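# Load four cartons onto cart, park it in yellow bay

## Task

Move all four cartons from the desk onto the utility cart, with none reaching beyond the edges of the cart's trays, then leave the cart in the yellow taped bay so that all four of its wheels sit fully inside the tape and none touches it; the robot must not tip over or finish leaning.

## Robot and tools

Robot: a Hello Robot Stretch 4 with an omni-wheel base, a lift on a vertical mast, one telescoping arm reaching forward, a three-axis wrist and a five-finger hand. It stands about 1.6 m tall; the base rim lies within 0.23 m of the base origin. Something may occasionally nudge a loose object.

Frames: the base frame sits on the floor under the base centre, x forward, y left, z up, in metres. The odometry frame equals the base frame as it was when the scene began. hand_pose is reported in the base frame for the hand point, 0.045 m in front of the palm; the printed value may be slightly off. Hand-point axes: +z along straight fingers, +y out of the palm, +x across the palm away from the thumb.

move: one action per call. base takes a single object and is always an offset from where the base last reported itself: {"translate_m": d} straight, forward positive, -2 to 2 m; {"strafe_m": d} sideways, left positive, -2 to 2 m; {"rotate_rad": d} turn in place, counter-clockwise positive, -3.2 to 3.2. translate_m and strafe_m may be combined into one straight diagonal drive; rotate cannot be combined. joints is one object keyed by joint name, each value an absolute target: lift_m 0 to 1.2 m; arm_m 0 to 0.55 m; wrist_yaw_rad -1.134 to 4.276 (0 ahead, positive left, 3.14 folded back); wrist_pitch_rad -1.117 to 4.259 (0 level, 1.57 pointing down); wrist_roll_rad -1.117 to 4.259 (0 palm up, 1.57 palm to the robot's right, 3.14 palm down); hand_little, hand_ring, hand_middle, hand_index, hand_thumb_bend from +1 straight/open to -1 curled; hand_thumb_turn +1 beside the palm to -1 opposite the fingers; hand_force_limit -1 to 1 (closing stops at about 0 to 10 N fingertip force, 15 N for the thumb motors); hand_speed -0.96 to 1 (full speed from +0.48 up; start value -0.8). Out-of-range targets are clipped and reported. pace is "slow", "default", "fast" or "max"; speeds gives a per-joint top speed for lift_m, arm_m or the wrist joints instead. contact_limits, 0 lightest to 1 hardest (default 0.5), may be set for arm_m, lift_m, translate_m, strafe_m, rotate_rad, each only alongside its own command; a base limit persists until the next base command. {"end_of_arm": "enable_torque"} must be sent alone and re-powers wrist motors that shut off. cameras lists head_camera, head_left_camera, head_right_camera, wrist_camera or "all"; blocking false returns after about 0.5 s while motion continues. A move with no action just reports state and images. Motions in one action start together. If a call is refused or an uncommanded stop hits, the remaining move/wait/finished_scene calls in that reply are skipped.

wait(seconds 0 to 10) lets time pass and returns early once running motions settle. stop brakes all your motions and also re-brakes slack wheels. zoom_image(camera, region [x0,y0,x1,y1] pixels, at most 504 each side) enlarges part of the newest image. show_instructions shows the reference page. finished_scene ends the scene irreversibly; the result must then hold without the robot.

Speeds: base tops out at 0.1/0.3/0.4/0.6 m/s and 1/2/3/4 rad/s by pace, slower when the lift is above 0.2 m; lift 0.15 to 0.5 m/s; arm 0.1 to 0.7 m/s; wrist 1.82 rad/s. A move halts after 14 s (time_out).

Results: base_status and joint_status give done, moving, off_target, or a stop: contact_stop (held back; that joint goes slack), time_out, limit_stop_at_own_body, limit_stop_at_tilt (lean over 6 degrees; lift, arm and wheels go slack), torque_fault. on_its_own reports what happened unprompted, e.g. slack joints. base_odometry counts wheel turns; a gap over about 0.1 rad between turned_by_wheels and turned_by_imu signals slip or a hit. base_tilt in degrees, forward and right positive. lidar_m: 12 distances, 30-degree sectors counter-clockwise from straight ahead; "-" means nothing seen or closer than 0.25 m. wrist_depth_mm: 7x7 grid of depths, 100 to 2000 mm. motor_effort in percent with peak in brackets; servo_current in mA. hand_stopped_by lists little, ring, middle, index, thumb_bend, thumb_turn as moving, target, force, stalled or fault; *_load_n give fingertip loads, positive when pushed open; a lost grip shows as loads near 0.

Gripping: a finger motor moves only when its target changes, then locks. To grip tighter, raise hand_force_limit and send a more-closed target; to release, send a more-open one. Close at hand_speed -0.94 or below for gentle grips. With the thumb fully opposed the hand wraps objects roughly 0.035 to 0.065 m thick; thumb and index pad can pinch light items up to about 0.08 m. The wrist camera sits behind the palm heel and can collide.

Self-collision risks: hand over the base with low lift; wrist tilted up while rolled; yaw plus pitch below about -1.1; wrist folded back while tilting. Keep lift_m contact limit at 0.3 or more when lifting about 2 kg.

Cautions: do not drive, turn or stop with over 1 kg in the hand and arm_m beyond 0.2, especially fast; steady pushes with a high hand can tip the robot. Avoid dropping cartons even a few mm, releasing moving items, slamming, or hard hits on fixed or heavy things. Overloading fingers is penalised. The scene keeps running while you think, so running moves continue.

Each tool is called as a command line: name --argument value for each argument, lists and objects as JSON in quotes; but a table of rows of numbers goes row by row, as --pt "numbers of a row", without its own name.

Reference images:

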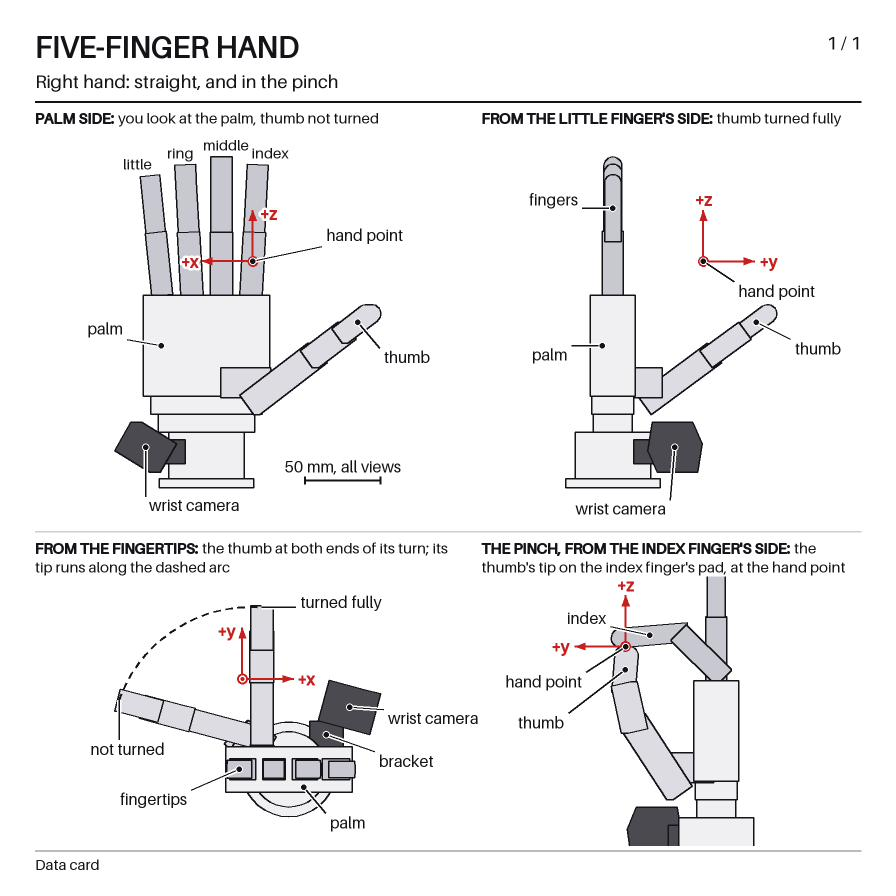

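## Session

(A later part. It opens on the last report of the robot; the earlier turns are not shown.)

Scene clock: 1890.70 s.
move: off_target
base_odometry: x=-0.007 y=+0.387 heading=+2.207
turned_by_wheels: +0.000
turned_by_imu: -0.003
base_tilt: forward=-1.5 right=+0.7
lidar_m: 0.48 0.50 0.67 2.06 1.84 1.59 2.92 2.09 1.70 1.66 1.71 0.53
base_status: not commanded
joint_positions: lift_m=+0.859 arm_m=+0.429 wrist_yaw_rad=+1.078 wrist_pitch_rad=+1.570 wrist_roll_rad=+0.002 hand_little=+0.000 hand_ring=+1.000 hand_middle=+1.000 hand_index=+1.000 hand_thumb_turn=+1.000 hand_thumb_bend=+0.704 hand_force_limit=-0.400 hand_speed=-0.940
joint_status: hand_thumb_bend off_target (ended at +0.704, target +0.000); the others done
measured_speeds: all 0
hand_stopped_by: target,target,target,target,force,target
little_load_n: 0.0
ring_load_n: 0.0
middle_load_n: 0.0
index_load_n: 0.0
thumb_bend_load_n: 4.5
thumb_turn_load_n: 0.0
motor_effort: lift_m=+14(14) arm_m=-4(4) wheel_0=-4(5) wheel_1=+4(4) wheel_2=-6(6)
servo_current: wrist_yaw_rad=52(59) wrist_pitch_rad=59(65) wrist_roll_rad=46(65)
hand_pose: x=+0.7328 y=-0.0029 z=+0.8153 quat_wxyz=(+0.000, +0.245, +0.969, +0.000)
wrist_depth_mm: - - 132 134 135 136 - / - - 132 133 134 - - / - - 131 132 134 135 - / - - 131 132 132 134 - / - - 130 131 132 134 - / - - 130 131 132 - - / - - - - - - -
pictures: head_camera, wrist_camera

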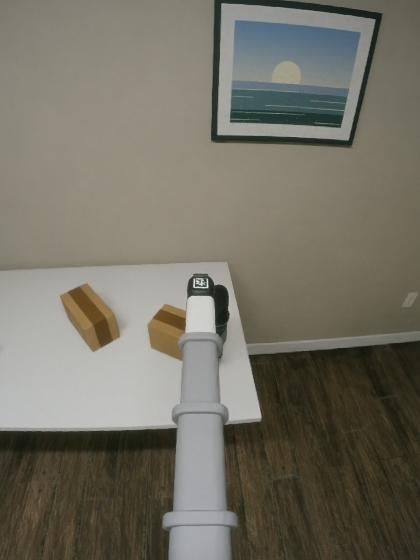

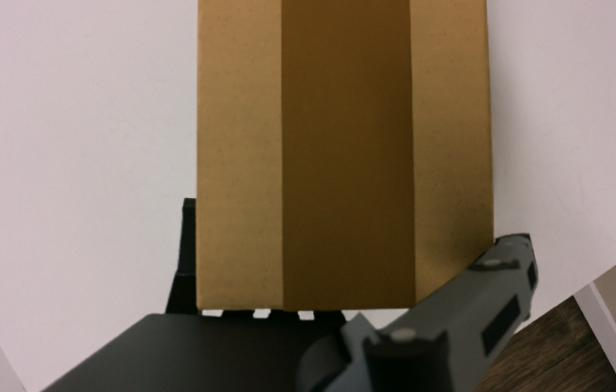

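zoom_image --camera "wrist_camera" --region '[380, 180, 600, 390]'

zoom_image --camera "head_camera" --region '[120, 250, 280, 400]'

Scaled by 2.291.

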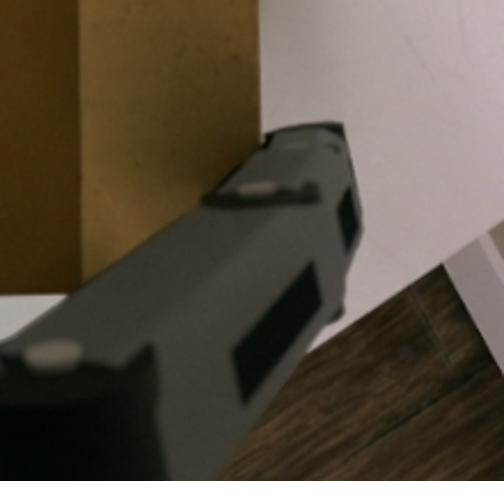

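Scaled by 3.150 from the camera's image (finer frame: 600x800).

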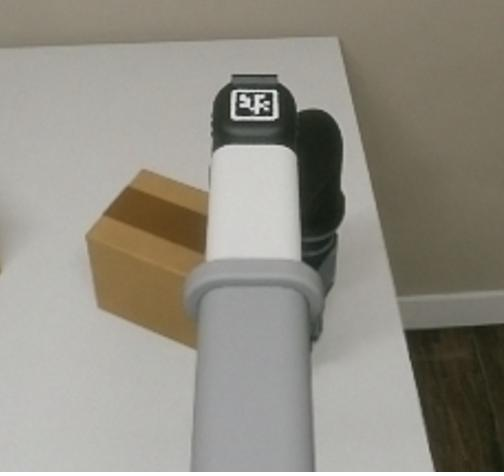

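move --joints '{"lift_m": 0.866}' --speeds '{"lift_m": 0.03}' --cameras '["wrist_camera"]'

Scene clock: 1907.60 s.
move: done
base_odometry: x=-0.007 y=+0.387 heading=+2.207
turned_by_wheels: +0.000
turned_by_imu: -0.001
base_tilt: forward=-1.4 right=+0.7
lidar_m: 0.49 0.51 0.66 2.07 1.86 1.57 2.92 2.08 1.72 1.65 1.72 0.53
base_status: not commanded
joint_positions: lift_m=+0.866 arm_m=+0.429 wrist_yaw_rad=+1.078 wrist_pitch_rad=+1.570 wrist_roll_rad=+0.002 hand_little=+0.000 hand_ring=+1.000 hand_middle=+1.000 hand_index=+1.000 hand_thumb_turn=+1.000 hand_thumb_bend=+0.703 hand_force_limit=-0.400 hand_speed=-0.940
joint_status: all done
measured_speeds: all 0
hand_stopped_by: target,target,target,target,force,target
little_load_n: 0.0
ring_load_n: 0.0
middle_load_n: 0.0
index_load_n: 0.0
thumb_bend_load_n: 0.0
thumb_turn_load_n: 0.0
motor_effort: lift_m=+26(27) arm_m=-4(4) wheel_0=-4(5) wheel_1=+4(4) wheel_2=-6(7)
servo_current: wrist_yaw_rad=46(52) wrist_pitch_rad=39(59) wrist_roll_rad=20(59)
hand_pose: x=+0.7328 y=-0.0029 z=+0.8224 quat_wxyz=(+0.000, +0.245, +0.969, +0.000)
wrist_depth_mm: - - 137 138 139 141 - / - - 137 137 138 140 - / - - 136 137 138 140 - / - - 136 137 138 139 - / - - 135 136 137 138 - / - - 135 136 137 - - / - - - - - - 991

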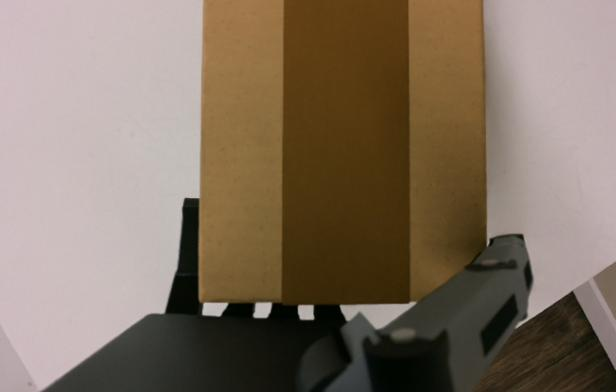

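move --joints '{"hand_thumb_bend": 1.0, "hand_speed": -0.5}'

move --joints '{"lift_m": 0.871}' --speeds '{"lift_m": 0.05}' --cameras '["wrist_camera"]'

move --joints '{"hand_force_limit": 0.0, "hand_speed": -0.94, "hand_thumb_bend": -0.05}' --cameras '["wrist_camera"]'

Scene clock: 2099.10 s.
move: done
base_odometry: x=-0.007 y=+0.387 heading=+2.207
turned_by_wheels: +0.000
turned_by_imu: -0.001
base_tilt: forward=-1.5 right=+0.7
lidar_m: 0.49 0.51 0.65 2.07 1.83 1.60 2.93 2.11 1.71 1.66 1.70 0.53
base_status: not commanded
joint_positions: lift_m=+0.866 arm_m=+0.429 wrist_yaw_rad=+1.078 wrist_pitch_rad=+1.570 wrist_roll_rad=+0.002 hand_little=+0.000 hand_ring=+1.000 hand_middle=+1.000 hand_index=+1.000 hand_thumb_turn=+1.000 hand_thumb_bend=+1.000 hand_force_limit=-0.400 hand_speed=-0.500
joint_status: all done
measured_speeds: all 0
hand_stopped_by: target,target,target,target,target,target
little_load_n: 0.5
ring_load_n: 0.0
middle_load_n: 0.0
index_load_n: 0.0
thumb_bend_load_n: 0.0
thumb_turn_load_n: 0.0
motor_effort: lift_m=+26(26) arm_m=-4(4) wheel_0=-5(5) wheel_1=+4(4) wheel_2=-5(6)
servo_current: wrist_yaw_rad=46(52) wrist_pitch_rad=52(59) wrist_roll_rad=52(52)
hand_pose: x=+0.7328 y=-0.0029 z=+0.8224 quat_wxyz=(+0.000, +0.245, +0.969, +0.000)
wrist_depth_mm: - - 138 138 139 140 - / - - 137 138 139 140 - / - - 136 137 138 140 - / - - 136 137 138 139 - / - - 135 136 137 139 - / - - 135 136 137 - - / - - - - - - -
pictures: none

Scene clock: 2099.63 s.
move: done
base_odometry: x=-0.007 y=+0.387 heading=+2.207
turned_by_wheels: +0.000
turned_by_imu: +0.000
base_tilt: forward=-1.5 right=+0.7
lidar_m: 0.48 0.49 0.66 2.07 1.85 1.58 2.93 2.10 1.72 1.65 1.71 0.54
base_status: not commanded
joint_positions: lift_m=+0.871 arm_m=+0.429 wrist_yaw_rad=+1.078 wrist_pitch_rad=+1.570 wrist_roll_rad=+0.002 hand_little=+0.000 hand_ring=+1.000 hand_middle=+1.000 hand_index=+1.000 hand_thumb_turn=+1.000 hand_thumb_bend=+1.000 hand_force_limit=-0.400 hand_speed=-0.500
joint_status: all done
measured_speeds: all 0
hand_stopped_by: target,target,target,target,target,target
little_load_n: 0.0
ring_load_n: 0.0
middle_load_n: 0.0
index_load_n: 0.0
thumb_bend_load_n: 0.0
thumb_turn_load_n: 0.0
motor_effort: lift_m=+27(30) arm_m=-4(4) wheel_0=-5(5) wheel_1=+4(4) wheel_2=-5(6)
servo_current: wrist_yaw_rad=46(52) wrist_pitch_rad=52(65) wrist_roll_rad=52(59)
hand_pose: x=+0.7328 y=-0.0029 z=+0.8273 quat_wxyz=(+0.000, +0.245, +0.969, +0.000)
wrist_depth_mm: - - 142 143 144 145 - / - - 142 142 144 145 - / - - 141 142 143 - - / - - 141 141 143 144 - / - - 140 141 142 143 - / - - 140 141 142 - - / - - - - - - -

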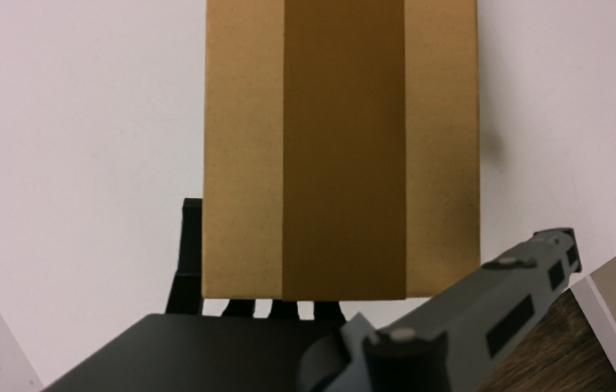

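Scene clock: 2105.57 s.
move: off_target
base_odometry: x=-0.007 y=+0.387 heading=+2.207
turned_by_wheels: +0.000
turned_by_imu: -0.002
base_tilt: forward=-1.4 right=+0.7
lidar_m: 0.48 0.50 0.65 2.06 1.86 1.59 2.92 2.08 1.71 1.65 1.70 0.52
base_status: not commanded
joint_positions: lift_m=+0.871 arm_m=+0.429 wrist_yaw_rad=+1.078 wrist_pitch_rad=+1.570 wrist_roll_rad=+0.002 hand_little=+0.000 hand_ring=+1.000 hand_middle=+1.000 hand_index=+1.000 hand_thumb_turn=+1.000 hand_thumb_bend=+0.519 hand_force_limit=+0.000 hand_speed=-0.940
joint_status: hand_thumb_bend off_target (ended at +0.519, target -0.050); the others done
measured_speeds: all 0
hand_stopped_by: target,target,target,target,force,target
little_load_n: 0.5
ring_load_n: 0.0
middle_load_n: 0.0
index_load_n: 0.0
thumb_bend_load_n: 7.0
thumb_turn_load_n: 0.0
motor_effort: lift_m=+25(27) arm_m=-4(4) wheel_0=-5(5) wheel_1=+4(4) wheel_2=-5(7)
servo_current: wrist_yaw_rad=39(59) wrist_pitch_rad=39(65) wrist_roll_rad=59(65)
hand_pose: x=+0.7328 y=-0.0029 z=+0.8274 quat_wxyz=(+0.000, +0.245, +0.969, +0.000)
wrist_depth_mm: - - 144 145 147 148 - / - - 143 144 146 147 - / - - 143 144 146 - - / - - 143 143 145 146 - / - - 142 143 144 137 - / - - 141 142 144 - - / - - - - - - 991

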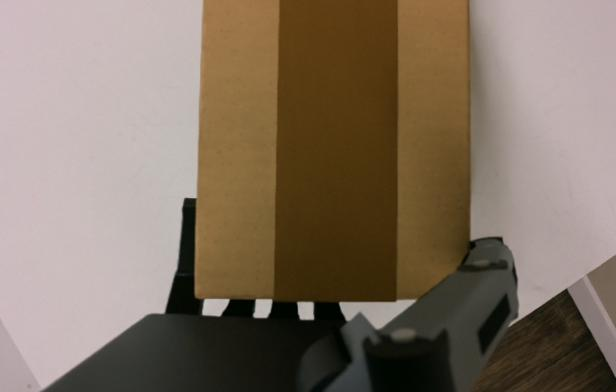

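move --joints '{"lift_m": 0.877}' --speeds '{"lift_m": 0.03}' --cameras '["wrist_camera"]'

Scene clock: 2110.67 s.
move: done
base_odometry: x=-0.007 y=+0.387 heading=+2.207
turned_by_wheels: +0.000
turned_by_imu: -0.001
base_tilt: forward=-1.5 right=+0.8
lidar_m: 0.49 0.50 0.66 2.06 1.84 1.58 2.93 2.12 1.70 1.66 1.70 0.52
base_status: not commanded
joint_positions: lift_m=+0.877 arm_m=+0.429 wrist_yaw_rad=+1.078 wrist_pitch_rad=+1.570 wrist_roll_rad=+0.002 hand_little=+0.000 hand_ring=+1.000 hand_middle=+1.000 hand_index=+1.000 hand_thumb_turn=+1.000 hand_thumb_bend=+0.518 hand_force_limit=+0.000 hand_speed=-0.940
joint_status: all done
measured_speeds: all 0
hand_stopped_by: target,target,target,target,force,target
little_load_n: 0.0
ring_load_n: 0.0
middle_load_n: 0.0
index_load_n: 0.0
thumb_bend_load_n: 0.0
thumb_turn_load_n: 0.0
motor_effort: lift_m=+26(29) arm_m=-4(4) wheel_0=-4(5) wheel_1=+3(4) wheel_2=-6(6)
servo_current: wrist_yaw_rad=46(52) wrist_pitch_rad=46(59) wrist_roll_rad=33(52)
hand_pose: x=+0.7328 y=-0.0029 z=+0.8333 quat_wxyz=(+0.000, +0.245, +0.969, +0.000)
wrist_depth_mm: - - 148 149 150 153 - / - - 148 149 150 151 - / - - 147 148 149 - - / - - 147 147 150 150 - / - - 146 148 148 140 - / - - 131 147 - - - / - - - - - - 1008

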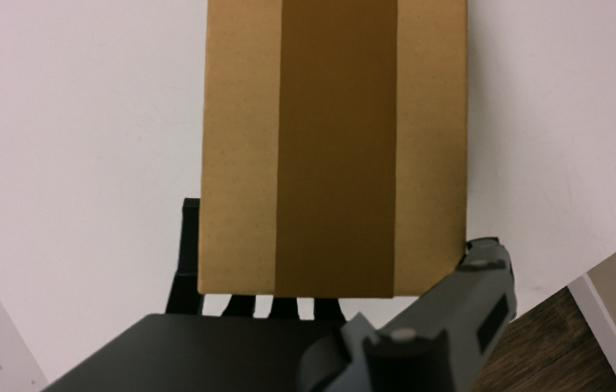

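move --joints '{"hand_thumb_bend": 1.0, "hand_little": 1.0, "hand_speed": 0.0}'

move --joints '{"lift_m": 1.18}'

move --base '{"strafe_m": 0.3}' --joints '{"wrist_yaw_rad": 0.0, "wrist_pitch_rad": 1.5708, "arm_m": 0.45}' --cameras '["wrist_camera"]'

zoom_image --camera "wrist_camera" --region '[210, 0, 450, 240]'

Scene clock: 2394.27 s.
move: done
base_odometry: x=-0.007 y=+0.387 heading=+2.207
turned_by_wheels: +0.000
turned_by_imu: -0.002
base_tilt: forward=-1.4 right=+0.7
lidar_m: 0.48 0.50 0.65 2.06 1.84 1.58 2.91 2.10 1.70 1.64 1.72 0.51
base_status: not commanded
joint_positions: lift_m=+0.877 arm_m=+0.429 wrist_yaw_rad=+1.078 wrist_pitch_rad=+1.570 wrist_roll_rad=+0.002 hand_little=+1.000 hand_ring=+1.000 hand_middle=+1.000 hand_index=+1.000 hand_thumb_turn=+1.000 hand_thumb_bend=+1.000 hand_force_limit=+0.000 hand_speed=+0.000
joint_status: all done
measured_speeds: all 0
hand_stopped_by: target,target,target,target,target,target
little_load_n: 0.5
ring_load_n: 0.0
middle_load_n: 0.0
index_load_n: 0.0
thumb_bend_load_n: 0.0
thumb_turn_load_n: 0.0
motor_effort: lift_m=+26(26) arm_m=-4(4) wheel_0=-4(5) wheel_1=+4(4) wheel_2=-5(6)
servo_current: wrist_yaw_rad=39(52) wrist_pitch_rad=26(52) wrist_roll_rad=52(72)
hand_pose: x=+0.7328 y=-0.0029 z=+0.8333 quat_wxyz=(+0.000, +0.245, +0.969, +0.000)
wrist_depth_mm: - - 148 150 151 152 - / - - 148 148 150 151 - / - - 147 148 150 - - / - - 147 148 149 150 - / - - 146 147 148 150 - / - - 129 147 - - - / - - - - - - -
pictures: none

Scene clock: 2396.57 s.
move: done
base_odometry: x=-0.007 y=+0.387 heading=+2.207
turned_by_wheels: +0.000
turned_by_imu: -0.001
base_tilt: forward=-1.4 right=+0.7
lidar_m: 0.48 0.50 0.67 2.07 1.83 1.58 2.97 2.09 1.69 1.66 1.71 0.51
base_status: not commanded
joint_positions: lift_m=+1.179 arm_m=+0.429 wrist_yaw_rad=+1.078 wrist_pitch_rad=+1.570 wrist_roll_rad=+0.002 hand_little=+1.000 hand_ring=+1.000 hand_middle=+1.000 hand_index=+1.000 hand_thumb_turn=+1.000 hand_thumb_bend=+1.000 hand_force_limit=+0.000 hand_speed=+0.000
joint_status: all done
measured_speeds: all 0
hand_stopped_by: target,target,target,target,target,target
little_load_n: 0.0
ring_load_n: 0.0
middle_load_n: 0.0
index_load_n: 0.0
thumb_bend_load_n: 0.0
thumb_turn_load_n: 0.0
motor_effort: lift_m=+26(31) arm_m=-4(4) wheel_0=-4(5) wheel_1=+3(4) wheel_2=-5(6)
servo_current: wrist_yaw_rad=46(59) wrist_pitch_rad=65(65) wrist_roll_rad=46(65)
hand_pose: x=+0.7328 y=-0.0029 z=+1.1363 quat_wxyz=(+0.000, +0.245, +0.969, +0.000)
wrist_depth_mm: 1255 - - - - - - / 1255 - - 452 - - - / 1255 - - 449 - - - / 1229 1255 - 449 - - - / 1255 1118 - - 1308 1336 - / 1042 1060 130 182 1308 - - / 1025 - - - - - -
pictures: none

Scene clock: 2398.90 s.
move: done
base_odometry: x=-0.248 y=+0.209 heading=+2.207
turned_by_wheels: +0.000
turned_by_imu: -0.002
base_tilt: forward=-1.5 right=+0.7
lidar_m: 0.46 0.49 0.62 1.76 1.84 1.40 2.99 2.98 1.97 1.96 1.89 0.49
base_status: done
joint_positions: lift_m=+1.180 arm_m=+0.450 wrist_yaw_rad=+0.002 wrist_pitch_rad=+1.570 wrist_roll_rad=+0.002 hand_little=+1.000 hand_ring=+1.000 hand_middle=+1.000 hand_index=+1.000 hand_thumb_turn=+1.000 hand_thumb_bend=+1.000 hand_force_limit=+0.000 hand_speed=+0.000
joint_status: all done
measured_speeds: all 0
hand_stopped_by: target,target,target,target,target,target
little_load_n: 0.0
ring_load_n: 0.0
middle_load_n: 0.0
index_load_n: 0.0
thumb_bend_load_n: 0.0
thumb_turn_load_n: 0.0
motor_effort: lift_m=+27(27) arm_m=+4(6) wheel_0=-2(12) wheel_1=+2(11) wheel_2=+0(5)
servo_current: wrist_yaw_rad=46(98) wrist_pitch_rad=39(91) wrist_roll_rad=39(59)
hand_pose: x=+0.6814 y=-0.1183 z=+1.1363 quat_wxyz=(+0.000, +0.707, +0.707, +0.000)
wrist_depth_mm: - 442 - - - - 1308 / - 439 442 - 455 585 1336 / - - - 452 455 462 1336 / - - - - 477 459 1336 / - - - - - - - / - - 128 163 - - - / 1229 - - - - - -

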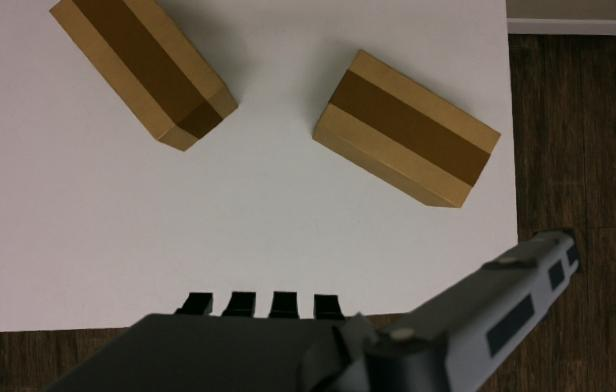

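Scaled by 2.100.

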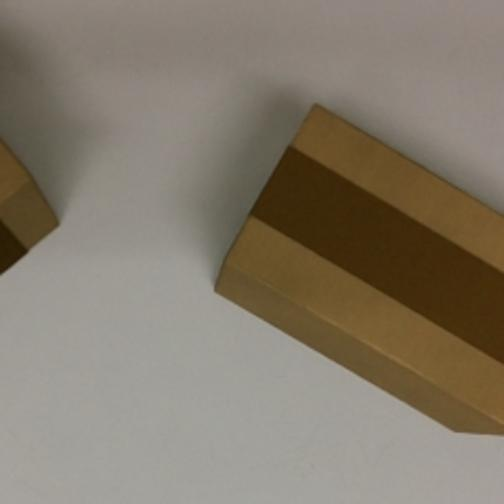

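zoom_image --camera "wrist_camera" --region '[300, 30, 410, 160]'

zoom_image --camera "wrist_camera" --region '[400, 100, 520, 230]'

Scaled by 3.877.

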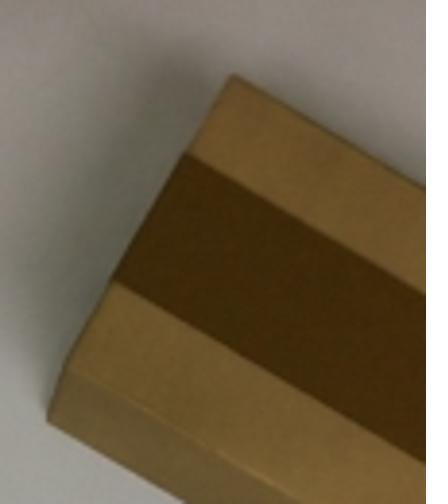

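Scaled by 3.877.

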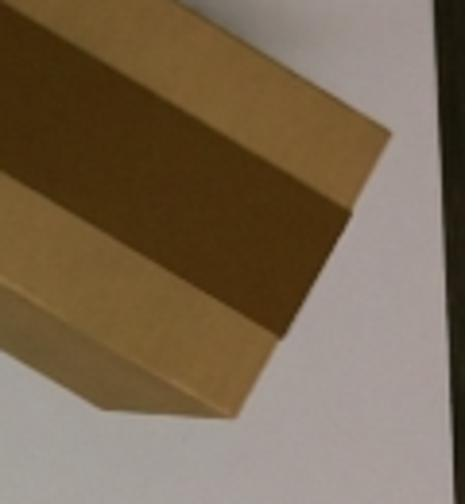

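move --base '{"translate_m": 0.12, "strafe_m": 0.02}' --joints '{"wrist_yaw_rad": -0.529, "wrist_pitch_rad": 0.971, "wrist_roll_rad": 1.571, "arm_m": 0.5165}'

move --joints '{"lift_m": 0.98}' --cameras '["wrist_camera", "head_camera", "head_left_camera"]'

Scene clock: 2463.77 s.
move: done
base_odometry: x=-0.335 y=+0.293 heading=+2.207
turned_by_wheels: +0.001
turned_by_imu: +0.002
base_tilt: forward=-1.5 right=+0.8
lidar_m: 0.35 0.35 0.48 1.76 1.82 1.52 3.13 2.56 2.03 1.97 0.55 0.37
base_status: done
joint_positions: lift_m=+1.180 arm_m=+0.516 wrist_yaw_rad=-0.527 wrist_pitch_rad=+0.976 wrist_roll_rad=+1.569 hand_little=+1.000 hand_ring=+1.000 hand_middle=+1.000 hand_index=+1.000 hand_thumb_turn=+1.000 hand_thumb_bend=+1.000 hand_force_limit=+0.000 hand_speed=+0.000
joint_status: all done
measured_speeds: all 0
hand_stopped_by: target,target,target,target,target,target
little_load_n: 0.0
ring_load_n: 0.0
middle_load_n: 0.0
index_load_n: -0.5
thumb_bend_load_n: 0.0
thumb_turn_load_n: 0.0
motor_effort: lift_m=+26(27) arm_m=+4(6) wheel_0=+4(8) wheel_1=+4(9) wheel_2=-1(12)
servo_current: wrist_yaw_rad=39(98) wrist_pitch_rad=59(117) wrist_roll_rad=39(111)
hand_pose: x=+0.6983 y=-0.1772 z=+1.1571 quat_wxyz=(+0.077, +0.923, -0.248, +0.283)
wrist_depth_mm: - - 1708 1537 1397 - - / - - - 1537 455 433 - / - - - - 449 427 - / - - - - 445 424 - / - - 750 - - - - / - - 130 163 - - - / - - - - - - -
pictures: none

Scene clock: 2465.70 s.
move: done
base_odometry: x=-0.335 y=+0.293 heading=+2.207
turned_by_wheels: +0.000
turned_by_imu: -0.001
base_tilt: forward=-1.5 right=+0.7
lidar_m: 0.35 0.35 0.46 1.75 1.83 1.50 3.05 2.55 2.04 1.97 0.56 0.37
base_status: not commanded
joint_positions: lift_m=+0.980 arm_m=+0.516 wrist_yaw_rad=-0.527 wrist_pitch_rad=+0.976 wrist_roll_rad=+1.569 hand_little=+1.000 hand_ring=+1.000 hand_middle=+1.000 hand_index=+1.000 hand_thumb_turn=+1.000 hand_thumb_bend=+1.000 hand_force_limit=+0.000 hand_speed=+0.000
joint_status: all done
measured_speeds: all 0
hand_stopped_by: target,target,target,target,target,target
little_load_n: 0.0
ring_load_n: 0.0
middle_load_n: 0.0
index_load_n: 0.0
thumb_bend_load_n: 0.0
thumb_turn_load_n: 0.0
motor_effort: lift_m=+14(27) arm_m=+4(4) wheel_0=+4(4) wheel_1=+4(4) wheel_2=-1(2)
servo_current: wrist_yaw_rad=52(65) wrist_pitch_rad=52(72) wrist_roll_rad=39(59)
hand_pose: x=+0.6982 y=-0.1772 z=+0.9581 quat_wxyz=(+0.077, +0.923, -0.248, +0.283)
wrist_depth_mm: - - 1464 459 267 246 - / - - - 286 265 245 - / - - - 286 262 242 - / - - - - 259 239 - / - 597 - - - - - / - 544 128 164 - - - / - - - - - - -
pictures: head_camera, head_left_camera, wrist_camera

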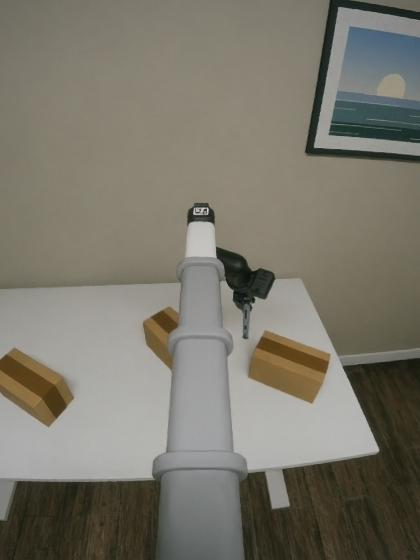

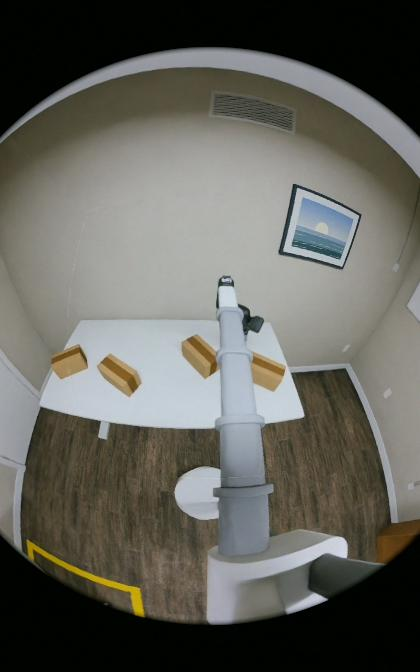

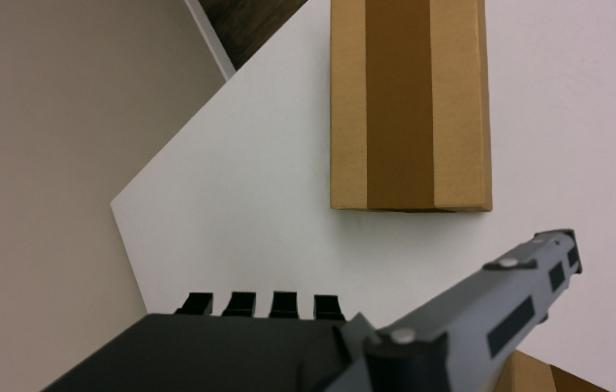

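move --base '{"translate_m": 0.0056, "strafe_m": -0.0033}' --joints '{"lift_m": 0.86, "wrist_pitch_rad": 0.968}' --pace "slow" --cameras '["wrist_camera", "head_camera"]'

Scene clock: 2489.10 s.
move: done
base_odometry: x=-0.336 y=+0.300 heading=+2.207
turned_by_wheels: +0.000
turned_by_imu: -0.003
base_tilt: forward=-1.5 right=+0.7
lidar_m: 0.34 0.36 0.47 1.75 1.82 1.52 3.07 2.55 2.03 1.95 0.54 0.37
base_status: done
joint_positions: lift_m=+0.861 arm_m=+0.516 wrist_yaw_rad=-0.527 wrist_pitch_rad=+0.974 wrist_roll_rad=+1.569 hand_little=+1.000 hand_ring=+1.000 hand_middle=+1.000 hand_index=+1.000 hand_thumb_turn=+1.000 hand_thumb_bend=+1.000 hand_force_limit=+0.000 hand_speed=+0.000
joint_status: all done
measured_speeds: all 0
hand_stopped_by: target,target,target,target,target,target
little_load_n: 0.0
ring_load_n: 0.0
middle_load_n: 0.0
index_load_n: 0.0
thumb_bend_load_n: 0.0
thumb_turn_load_n: 0.0
motor_effort: lift_m=+14(16) arm_m=+4(4) wheel_0=+2(9) wheel_1=-1(3) wheel_2=-4(8)
servo_current: wrist_yaw_rad=46(59) wrist_pitch_rad=59(104) wrist_roll_rad=33(59)
hand_pose: x=+0.6987 y=-0.1775 z=+0.8384 quat_wxyz=(+0.077, +0.923, -0.248, +0.284)
wrist_depth_mm: - - - 162 145 - - / - - 178 161 143 - - / - - 176 157 140 129 - / - - - 161 144 128 - / 480 - - - - - - / - - 128 163 - - - / - - - - - - -
pictures: head_camera, wrist_camera

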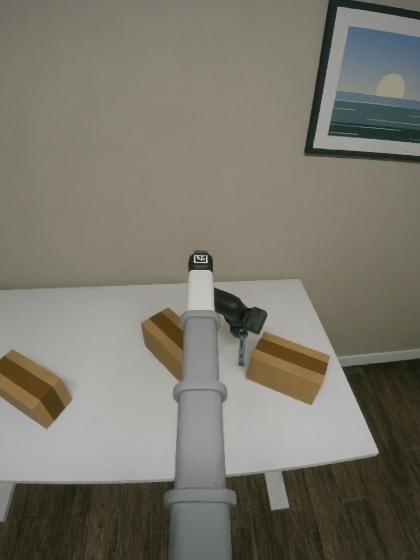

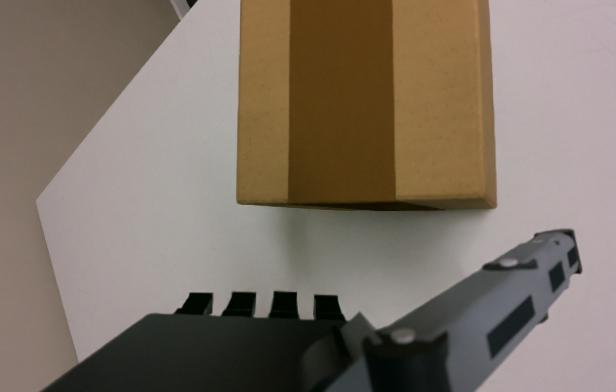

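move --joints '{"lift_m": 0.833}' --pace "slow"

move --base '{"translate_m": -0.0192, "strafe_m": -0.0328}' --pace "slow" --cameras '["wrist_camera", "head_camera"]'

Scene clock: 2502.90 s.
move: done
base_odometry: x=-0.336 y=+0.300 heading=+2.207
turned_by_wheels: +0.000
turned_by_imu: -0.001
base_tilt: forward=-1.5 right=+0.7
lidar_m: 0.34 0.36 0.46 1.75 1.85 1.51 3.08 2.54 2.05 1.96 0.54 0.36
base_status: not commanded
joint_positions: lift_m=+0.834 arm_m=+0.516 wrist_yaw_rad=-0.527 wrist_pitch_rad=+0.974 wrist_roll_rad=+1.569 hand_little=+1.000 hand_ring=+1.000 hand_middle=+1.000 hand_index=+1.000 hand_thumb_turn=+1.000 hand_thumb_bend=+1.000 hand_force_limit=+0.000 hand_speed=+0.000
joint_status: all done
measured_speeds: all 0
hand_stopped_by: target,target,target,target,target,target
little_load_n: 0.0
ring_load_n: 0.0
middle_load_n: 0.0
index_load_n: 0.0
thumb_bend_load_n: 0.0
thumb_turn_load_n: 0.0
motor_effort: lift_m=+14(17) arm_m=+4(4) wheel_0=+2(2) wheel_1=-1(2) wheel_2=-4(5)
servo_current: wrist_yaw_rad=59(59) wrist_pitch_rad=52(65) wrist_roll_rad=26(65)
hand_pose: x=+0.6987 y=-0.1775 z=+0.8114 quat_wxyz=(+0.077, +0.923, -0.248, +0.284)
wrist_depth_mm: - - 149 133 111 - - / - - 147 129 112 105 - / - - 146 128 113 105 - / - - 144 129 114 - - / 459 - - - - - - / - - 128 164 - - - / - - - - - - -
pictures: none

Scene clock: 2504.43 s.
move: done
base_odometry: x=-0.298 y=+0.304 heading=+2.208
turned_by_wheels: +0.001
turned_by_imu: +0.001
base_tilt: forward=-1.5 right=+0.7
lidar_m: 0.36 0.37 0.49 1.78 1.85 1.51 3.05 2.49 1.99 1.93 0.58 0.39
base_status: done
joint_positions: lift_m=+0.834 arm_m=+0.516 wrist_yaw_rad=-0.527 wrist_pitch_rad=+0.974 wrist_roll_rad=+1.569 hand_little=+1.000 hand_ring=+1.000 hand_middle=+1.000 hand_index=+1.000 hand_thumb_turn=+1.000 hand_thumb_bend=+1.000 hand_force_limit=+0.000 hand_speed=+0.000
joint_status: not commanded
measured_speeds: all 0
hand_stopped_by: target,target,target,target,target,target
little_load_n: 0.0
ring_load_n: 0.0
middle_load_n: 0.0
index_load_n: 0.0
thumb_bend_load_n: 0.0
thumb_turn_load_n: 0.0
motor_effort: lift_m=+14(14) arm_m=+4(4) wheel_0=+4(7) wheel_1=-1(9) wheel_2=+5(8)
servo_current: wrist_yaw_rad=46(59) wrist_pitch_rad=52(85) wrist_roll_rad=26(59)
hand_pose: x=+0.6987 y=-0.1775 z=+0.8113 quat_wxyz=(+0.077, +0.923, -0.248, +0.284)
wrist_depth_mm: - - 149 133 111 - - / - - 150 129 112 106 - / - - 145 128 113 - - / - - 143 126 111 - - / - - 145 128 111 102 - / 449 - 127 163 - - - / - - - - - - -
pictures: head_camera, wrist_camera

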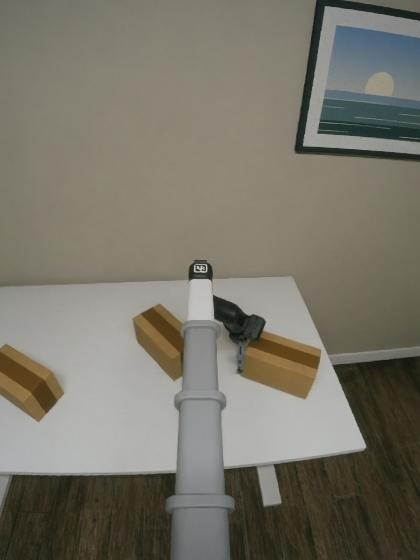

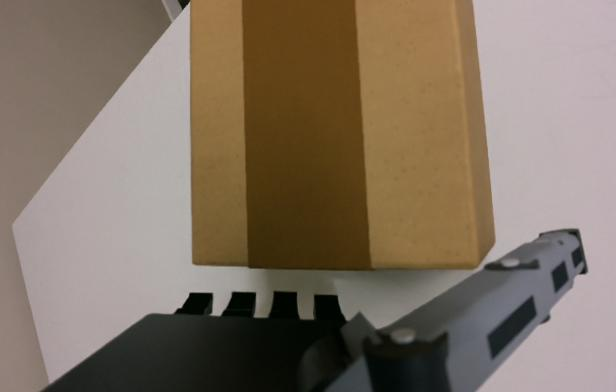

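move --base '{"translate_m": 0.0151, "strafe_m": 0.0259}' --pace "slow" --cameras '["wrist_camera"]'

move --base '{"translate_m": -0.0151, "strafe_m": -0.0069}' --joints '{"wrist_yaw_rad": -0.439, "arm_m": 0.506, "lift_m": 0.835}' --pace "slow" --cameras '["wrist_camera"]'

Scene clock: 2582.07 s.
move: done
base_odometry: x=-0.328 y=+0.300 heading=+2.207
turned_by_wheels: +0.000
turned_by_imu: -0.004
base_tilt: forward=-1.5 right=+0.7
lidar_m: 0.34 0.37 0.47 1.77 1.83 1.52 3.05 2.55 2.02 1.96 0.55 0.38
base_status: done
joint_positions: lift_m=+0.834 arm_m=+0.516 wrist_yaw_rad=-0.528 wrist_pitch_rad=+0.974 wrist_roll_rad=+1.569 hand_little=+1.000 hand_ring=+1.000 hand_middle=+1.000 hand_index=+1.000 hand_thumb_turn=+1.000 hand_thumb_bend=+1.000 hand_force_limit=+0.000 hand_speed=+0.000
joint_status: not commanded
measured_speeds: all 0
hand_stopped_by: target,target,target,target,target,target
little_load_n: 0.0
ring_load_n: 0.0
middle_load_n: 0.0
index_load_n: 0.0
thumb_bend_load_n: 0.0
thumb_turn_load_n: 0.0
motor_effort: lift_m=+14(14) arm_m=+4(4) wheel_0=-4(8) wheel_1=+1(9) wheel_2=-2(7)
servo_current: wrist_yaw_rad=52(59) wrist_pitch_rad=39(65) wrist_roll_rad=52(59)
hand_pose: x=+0.6987 y=-0.1775 z=+0.8113 quat_wxyz=(+0.077, +0.923, -0.249, +0.284)
wrist_depth_mm: - - 151 133 111 - - / - - 149 129 112 105 - / - - 145 128 113 105 - / - - 146 134 132 - - / - - - - - - - / - - 128 163 - - - / - - - - - - -

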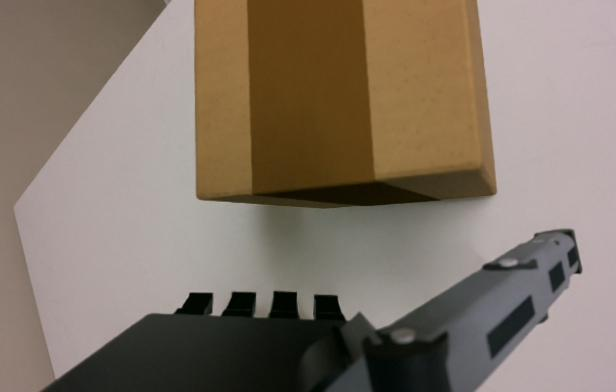

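Scene clock: 2583.13 s.
move: done
base_odometry: x=-0.314 y=+0.293 heading=+2.207
turned_by_wheels: +0.000
turned_by_imu: -0.001
base_tilt: forward=-1.4 right=+0.7
lidar_m: 0.36 0.36 0.50 1.77 1.84 1.50 3.05 2.55 2.03 1.95 0.57 0.41
base_status: done
joint_positions: lift_m=+0.835 arm_m=+0.506 wrist_yaw_rad=-0.441 wrist_pitch_rad=+0.973 wrist_roll_rad=+1.569 hand_little=+1.000 hand_ring=+1.000 hand_middle=+1.000 hand_index=+1.000 hand_thumb_turn=+1.000 hand_thumb_bend=+1.000 hand_force_limit=+0.000 hand_speed=+0.000
joint_status: all done
measured_speeds: all 0
hand_stopped_by: target,target,target,target,target,target
little_load_n: 0.0
ring_load_n: 0.0
middle_load_n: 0.0
index_load_n: 0.0
thumb_bend_load_n: 0.0
thumb_turn_load_n: 0.0
motor_effort: lift_m=+26(28) arm_m=-5(6) wheel_0=-5(7) wheel_1=-4(8) wheel_2=+5(9)
servo_current: wrist_yaw_rad=46(78) wrist_pitch_rad=72(72) wrist_roll_rad=46(52)
hand_pose: x=+0.7036 y=-0.1758 z=+0.8123 quat_wxyz=(+0.065, +0.933, -0.208, +0.287)
wrist_depth_mm: - - 151 133 112 - - / - - 149 130 112 107 - / - - 146 129 113 - - / - - 144 127 112 - - / 459 - - - - - - / - - 128 163 - - - / - - - - - - -

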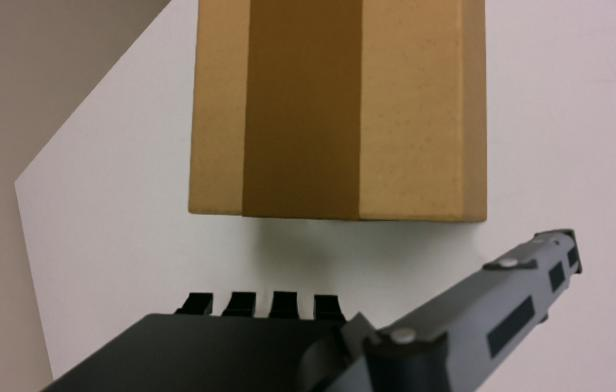

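zoom_image --camera "wrist_camera" --region '[400, 120, 520, 240]'

zoom_image --camera "wrist_camera" --region '[160, 120, 280, 240]'

Scaled by 4.200.

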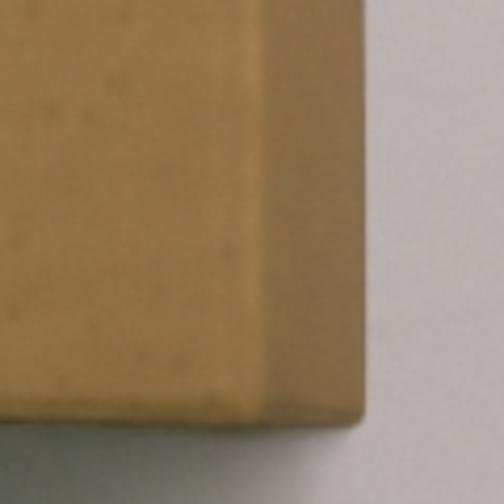

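Scaled by 4.200.

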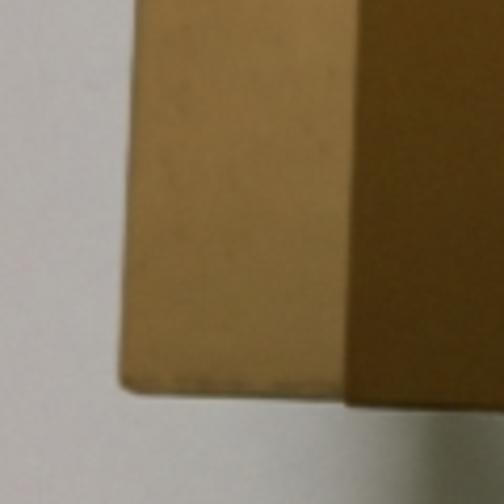

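move --base '{"translate_m": -0.0145, "strafe_m": -0.0307}' --pace "slow" --cameras '["wrist_camera"]'

zoom_image --camera "wrist_camera" --region '[380, 150, 616, 392]'

zoom_image --camera "wrist_camera" --region '[140, 200, 330, 392]'

Scene clock: 2615.67 s.
move: done
base_odometry: x=-0.281 y=+0.299 heading=+2.207
turned_by_wheels: +0.000
turned_by_imu: +0.000
base_tilt: forward=-1.5 right=+0.7
lidar_m: 0.37 0.39 0.49 1.81 1.86 1.50 3.03 2.49 1.99 1.93 0.60 0.41
base_status: done
joint_positions: lift_m=+0.835 arm_m=+0.506 wrist_yaw_rad=-0.441 wrist_pitch_rad=+0.973 wrist_roll_rad=+1.569 hand_little=+1.000 hand_ring=+1.000 hand_middle=+1.000 hand_index=+1.000 hand_thumb_turn=+1.000 hand_thumb_bend=+1.000 hand_force_limit=+0.000 hand_speed=+0.000
joint_status: not commanded
measured_speeds: all 0
hand_stopped_by: target,target,target,target,target,target
little_load_n: 0.0
ring_load_n: 0.0
middle_load_n: 0.0
index_load_n: 0.0
thumb_bend_load_n: 0.0
thumb_turn_load_n: 0.0
motor_effort: lift_m=+26(27) arm_m=-4(5) wheel_0=+4(8) wheel_1=-3(10) wheel_2=+2(7)
servo_current: wrist_yaw_rad=46(52) wrist_pitch_rad=52(78) wrist_roll_rad=33(59)
hand_pose: x=+0.7036 y=-0.1758 z=+0.8123 quat_wxyz=(+0.065, +0.933, -0.208, +0.287)
wrist_depth_mm: - - 153 134 112 - - / - - 148 130 112 107 - / - - 146 128 113 - - / - - 144 128 112 - - / - - 147 128 114 103 - / - - 135 129 - - - / - - - - - - -

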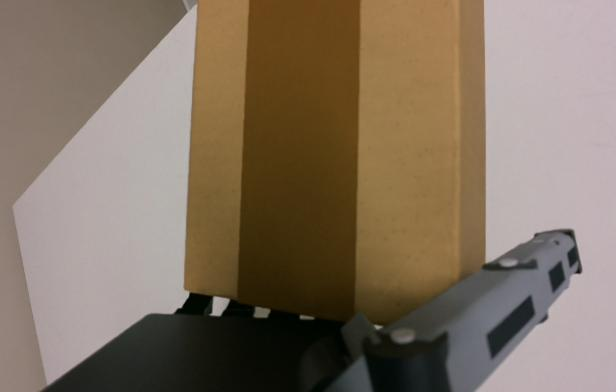

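Scaled by 2.083.

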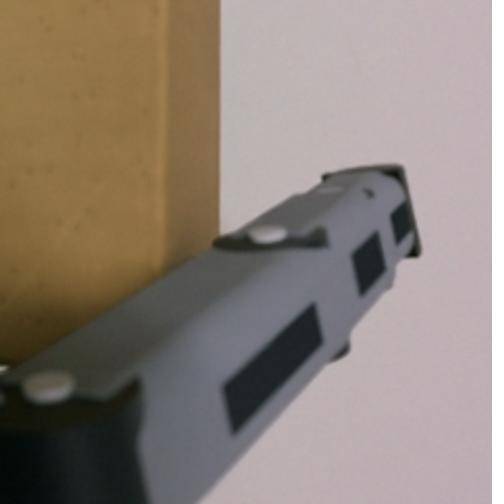

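Scaled by 2.625.

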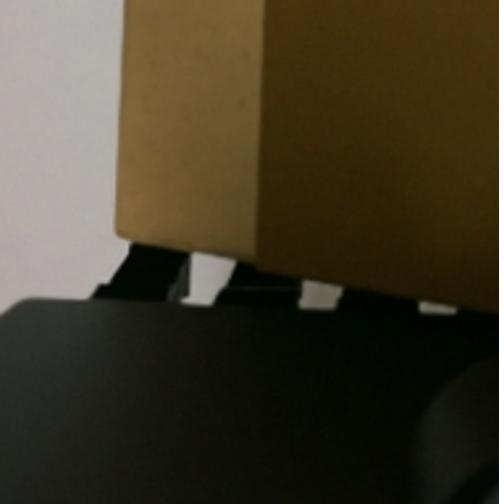

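move --joints '{"hand_force_limit": -0.5, "hand_speed": -0.8, "hand_little": 0.0}' --cameras '["wrist_camera"]'

Scene clock: 2624.70 s.
move: done
base_odometry: x=-0.281 y=+0.299 heading=+2.207
turned_by_wheels: +0.000
turned_by_imu: -0.001
base_tilt: forward=-1.4 right=+0.8
lidar_m: 0.37 0.40 0.53 1.79 1.87 1.53 3.04 2.50 2.00 1.92 0.59 0.42
base_status: not commanded
joint_positions: lift_m=+0.835 arm_m=+0.506 wrist_yaw_rad=-0.439 wrist_pitch_rad=+0.973 wrist_roll_rad=+1.569 hand_little=+0.001 hand_ring=+1.000 hand_middle=+1.000 hand_index=+1.000 hand_thumb_turn=+1.000 hand_thumb_bend=+1.000 hand_force_limit=-0.500 hand_speed=-0.800
joint_status: all done
measured_speeds: all 0
hand_stopped_by: target,target,target,target,target,target
little_load_n: 2.0
ring_load_n: 0.0
middle_load_n: 0.0
index_load_n: 0.0
thumb_bend_load_n: 0.5
thumb_turn_load_n: 0.0
motor_effort: lift_m=+26(27) arm_m=-5(5) wheel_0=+4(4) wheel_1=-3(4) wheel_2=+3(3)
servo_current: wrist_yaw_rad=52(52) wrist_pitch_rad=59(85) wrist_roll_rad=46(59)
hand_pose: x=+0.7039 y=-0.1758 z=+0.8123 quat_wxyz=(+0.064, +0.933, -0.208, +0.287)
wrist_depth_mm: - - 152 133 112 - - / - - 147 129 112 106 - / - - 145 128 113 - - / - - 142 126 112 - - / - - 144 128 109 103 - / 449 - 131 133 - - - / - - - - - - -

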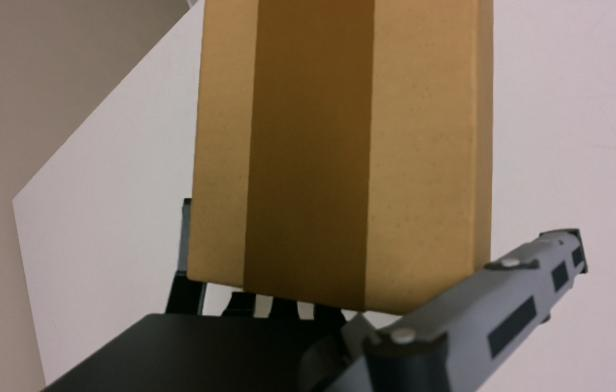

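move --joints '{"hand_thumb_turn": 0.55}' --cameras '["wrist_camera"]'

move --joints '{"hand_force_limit": -0.2, "hand_speed": -0.94, "hand_thumb_bend": 0.0}' --cameras '["wrist_camera"]'

zoom_image --camera "wrist_camera" --region '[380, 150, 616, 392]'

Scene clock: 2634.27 s.
move: off_target
base_odometry: x=-0.281 y=+0.299 heading=+2.207
turned_by_wheels: +0.000
turned_by_imu: -0.002
base_tilt: forward=-1.5 right=+0.7
lidar_m: 0.37 0.39 0.50 1.80 1.87 1.50 3.04 2.50 1.99 1.92 0.61 0.42
base_status: not commanded
joint_positions: lift_m=+0.835 arm_m=+0.506 wrist_yaw_rad=-0.439 wrist_pitch_rad=+0.973 wrist_roll_rad=+1.569 hand_little=+0.001 hand_ring=+1.000 hand_middle=+1.000 hand_index=+1.000 hand_thumb_turn=+0.898 hand_thumb_bend=+1.000 hand_force_limit=-0.500 hand_speed=-0.800
joint_status: hand_thumb_turn off_target (ended at +0.898, target +0.550)
measured_speeds: all 0
hand_stopped_by: target,target,target,target,target,force
little_load_n: 2.0
ring_load_n: 0.0
middle_load_n: 0.0
index_load_n: -0.5
thumb_bend_load_n: 1.0
thumb_turn_load_n: 4.0
motor_effort: lift_m=+26(27) arm_m=-5(5) wheel_0=+4(4) wheel_1=-3(4) wheel_2=+3(3)
servo_current: wrist_yaw_rad=46(52) wrist_pitch_rad=46(65) wrist_roll_rad=52(65)
hand_pose: x=+0.7039 y=-0.1758 z=+0.8123 quat_wxyz=(+0.064, +0.933, -0.208, +0.287)
wrist_depth_mm: - - 149 132 111 - - / - - 149 129 111 105 - / - - 144 128 112 103 - / - - 143 126 111 - - / - - 144 127 109 - - / - - 132 134 - - - / - - - - - - -

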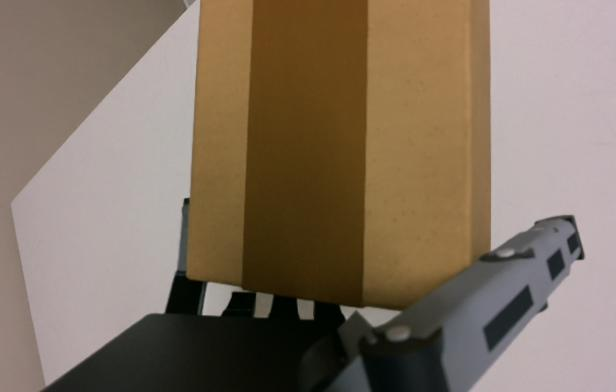

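Scene clock: 2638.50 s.
move: off_target
base_odometry: x=-0.281 y=+0.299 heading=+2.207
turned_by_wheels: +0.000
turned_by_imu: -0.001
base_tilt: forward=-1.5 right=+0.7
lidar_m: 0.37 0.39 0.52 1.81 1.85 1.50 3.03 2.49 1.98 1.92 0.58 0.40
base_status: not commanded
joint_positions: lift_m=+0.835 arm_m=+0.506 wrist_yaw_rad=-0.439 wrist_pitch_rad=+0.973 wrist_roll_rad=+1.569 hand_little=+0.001 hand_ring=+1.000 hand_middle=+1.000 hand_index=+1.000 hand_thumb_turn=+0.898 hand_thumb_bend=+0.897 hand_force_limit=-0.200 hand_speed=-0.940
joint_status: hand_thumb_bend off_target (ended at +0.897, target +0.000); the others done
measured_speeds: all 0
hand_stopped_by: target,target,target,target,force,force
little_load_n: 5.0
ring_load_n: 0.0
middle_load_n: 0.0
index_load_n: 0.0
thumb_bend_load_n: 6.0
thumb_turn_load_n: 6.5
motor_effort: lift_m=+26(27) arm_m=-5(5) wheel_0=+4(4) wheel_1=-4(4) wheel_2=+3(4)
servo_current: wrist_yaw_rad=39(52) wrist_pitch_rad=72(72) wrist_roll_rad=33(65)
hand_pose: x=+0.7039 y=-0.1758 z=+0.8123 quat_wxyz=(+0.064, +0.933, -0.208, +0.287)
wrist_depth_mm: - - 150 133 111 - - / - - 150 129 111 106 - / - - 145 128 112 - - / - - 142 126 111 - - / - - 144 127 109 - - / - - 132 133 - - - / - - - - - - -

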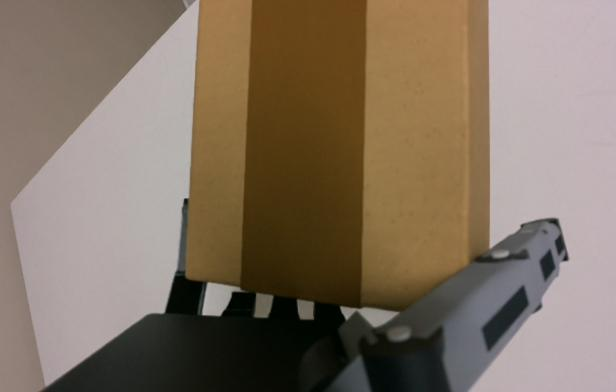

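Scaled by 2.083.

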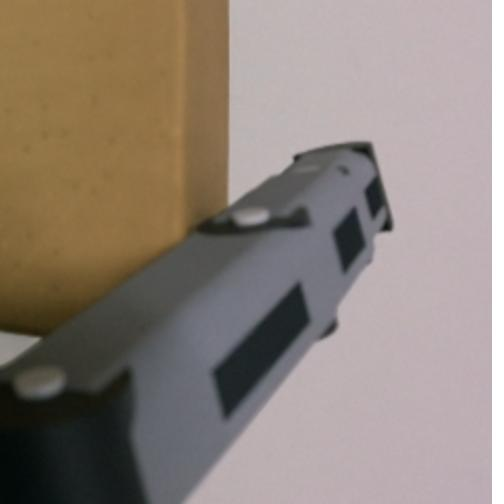

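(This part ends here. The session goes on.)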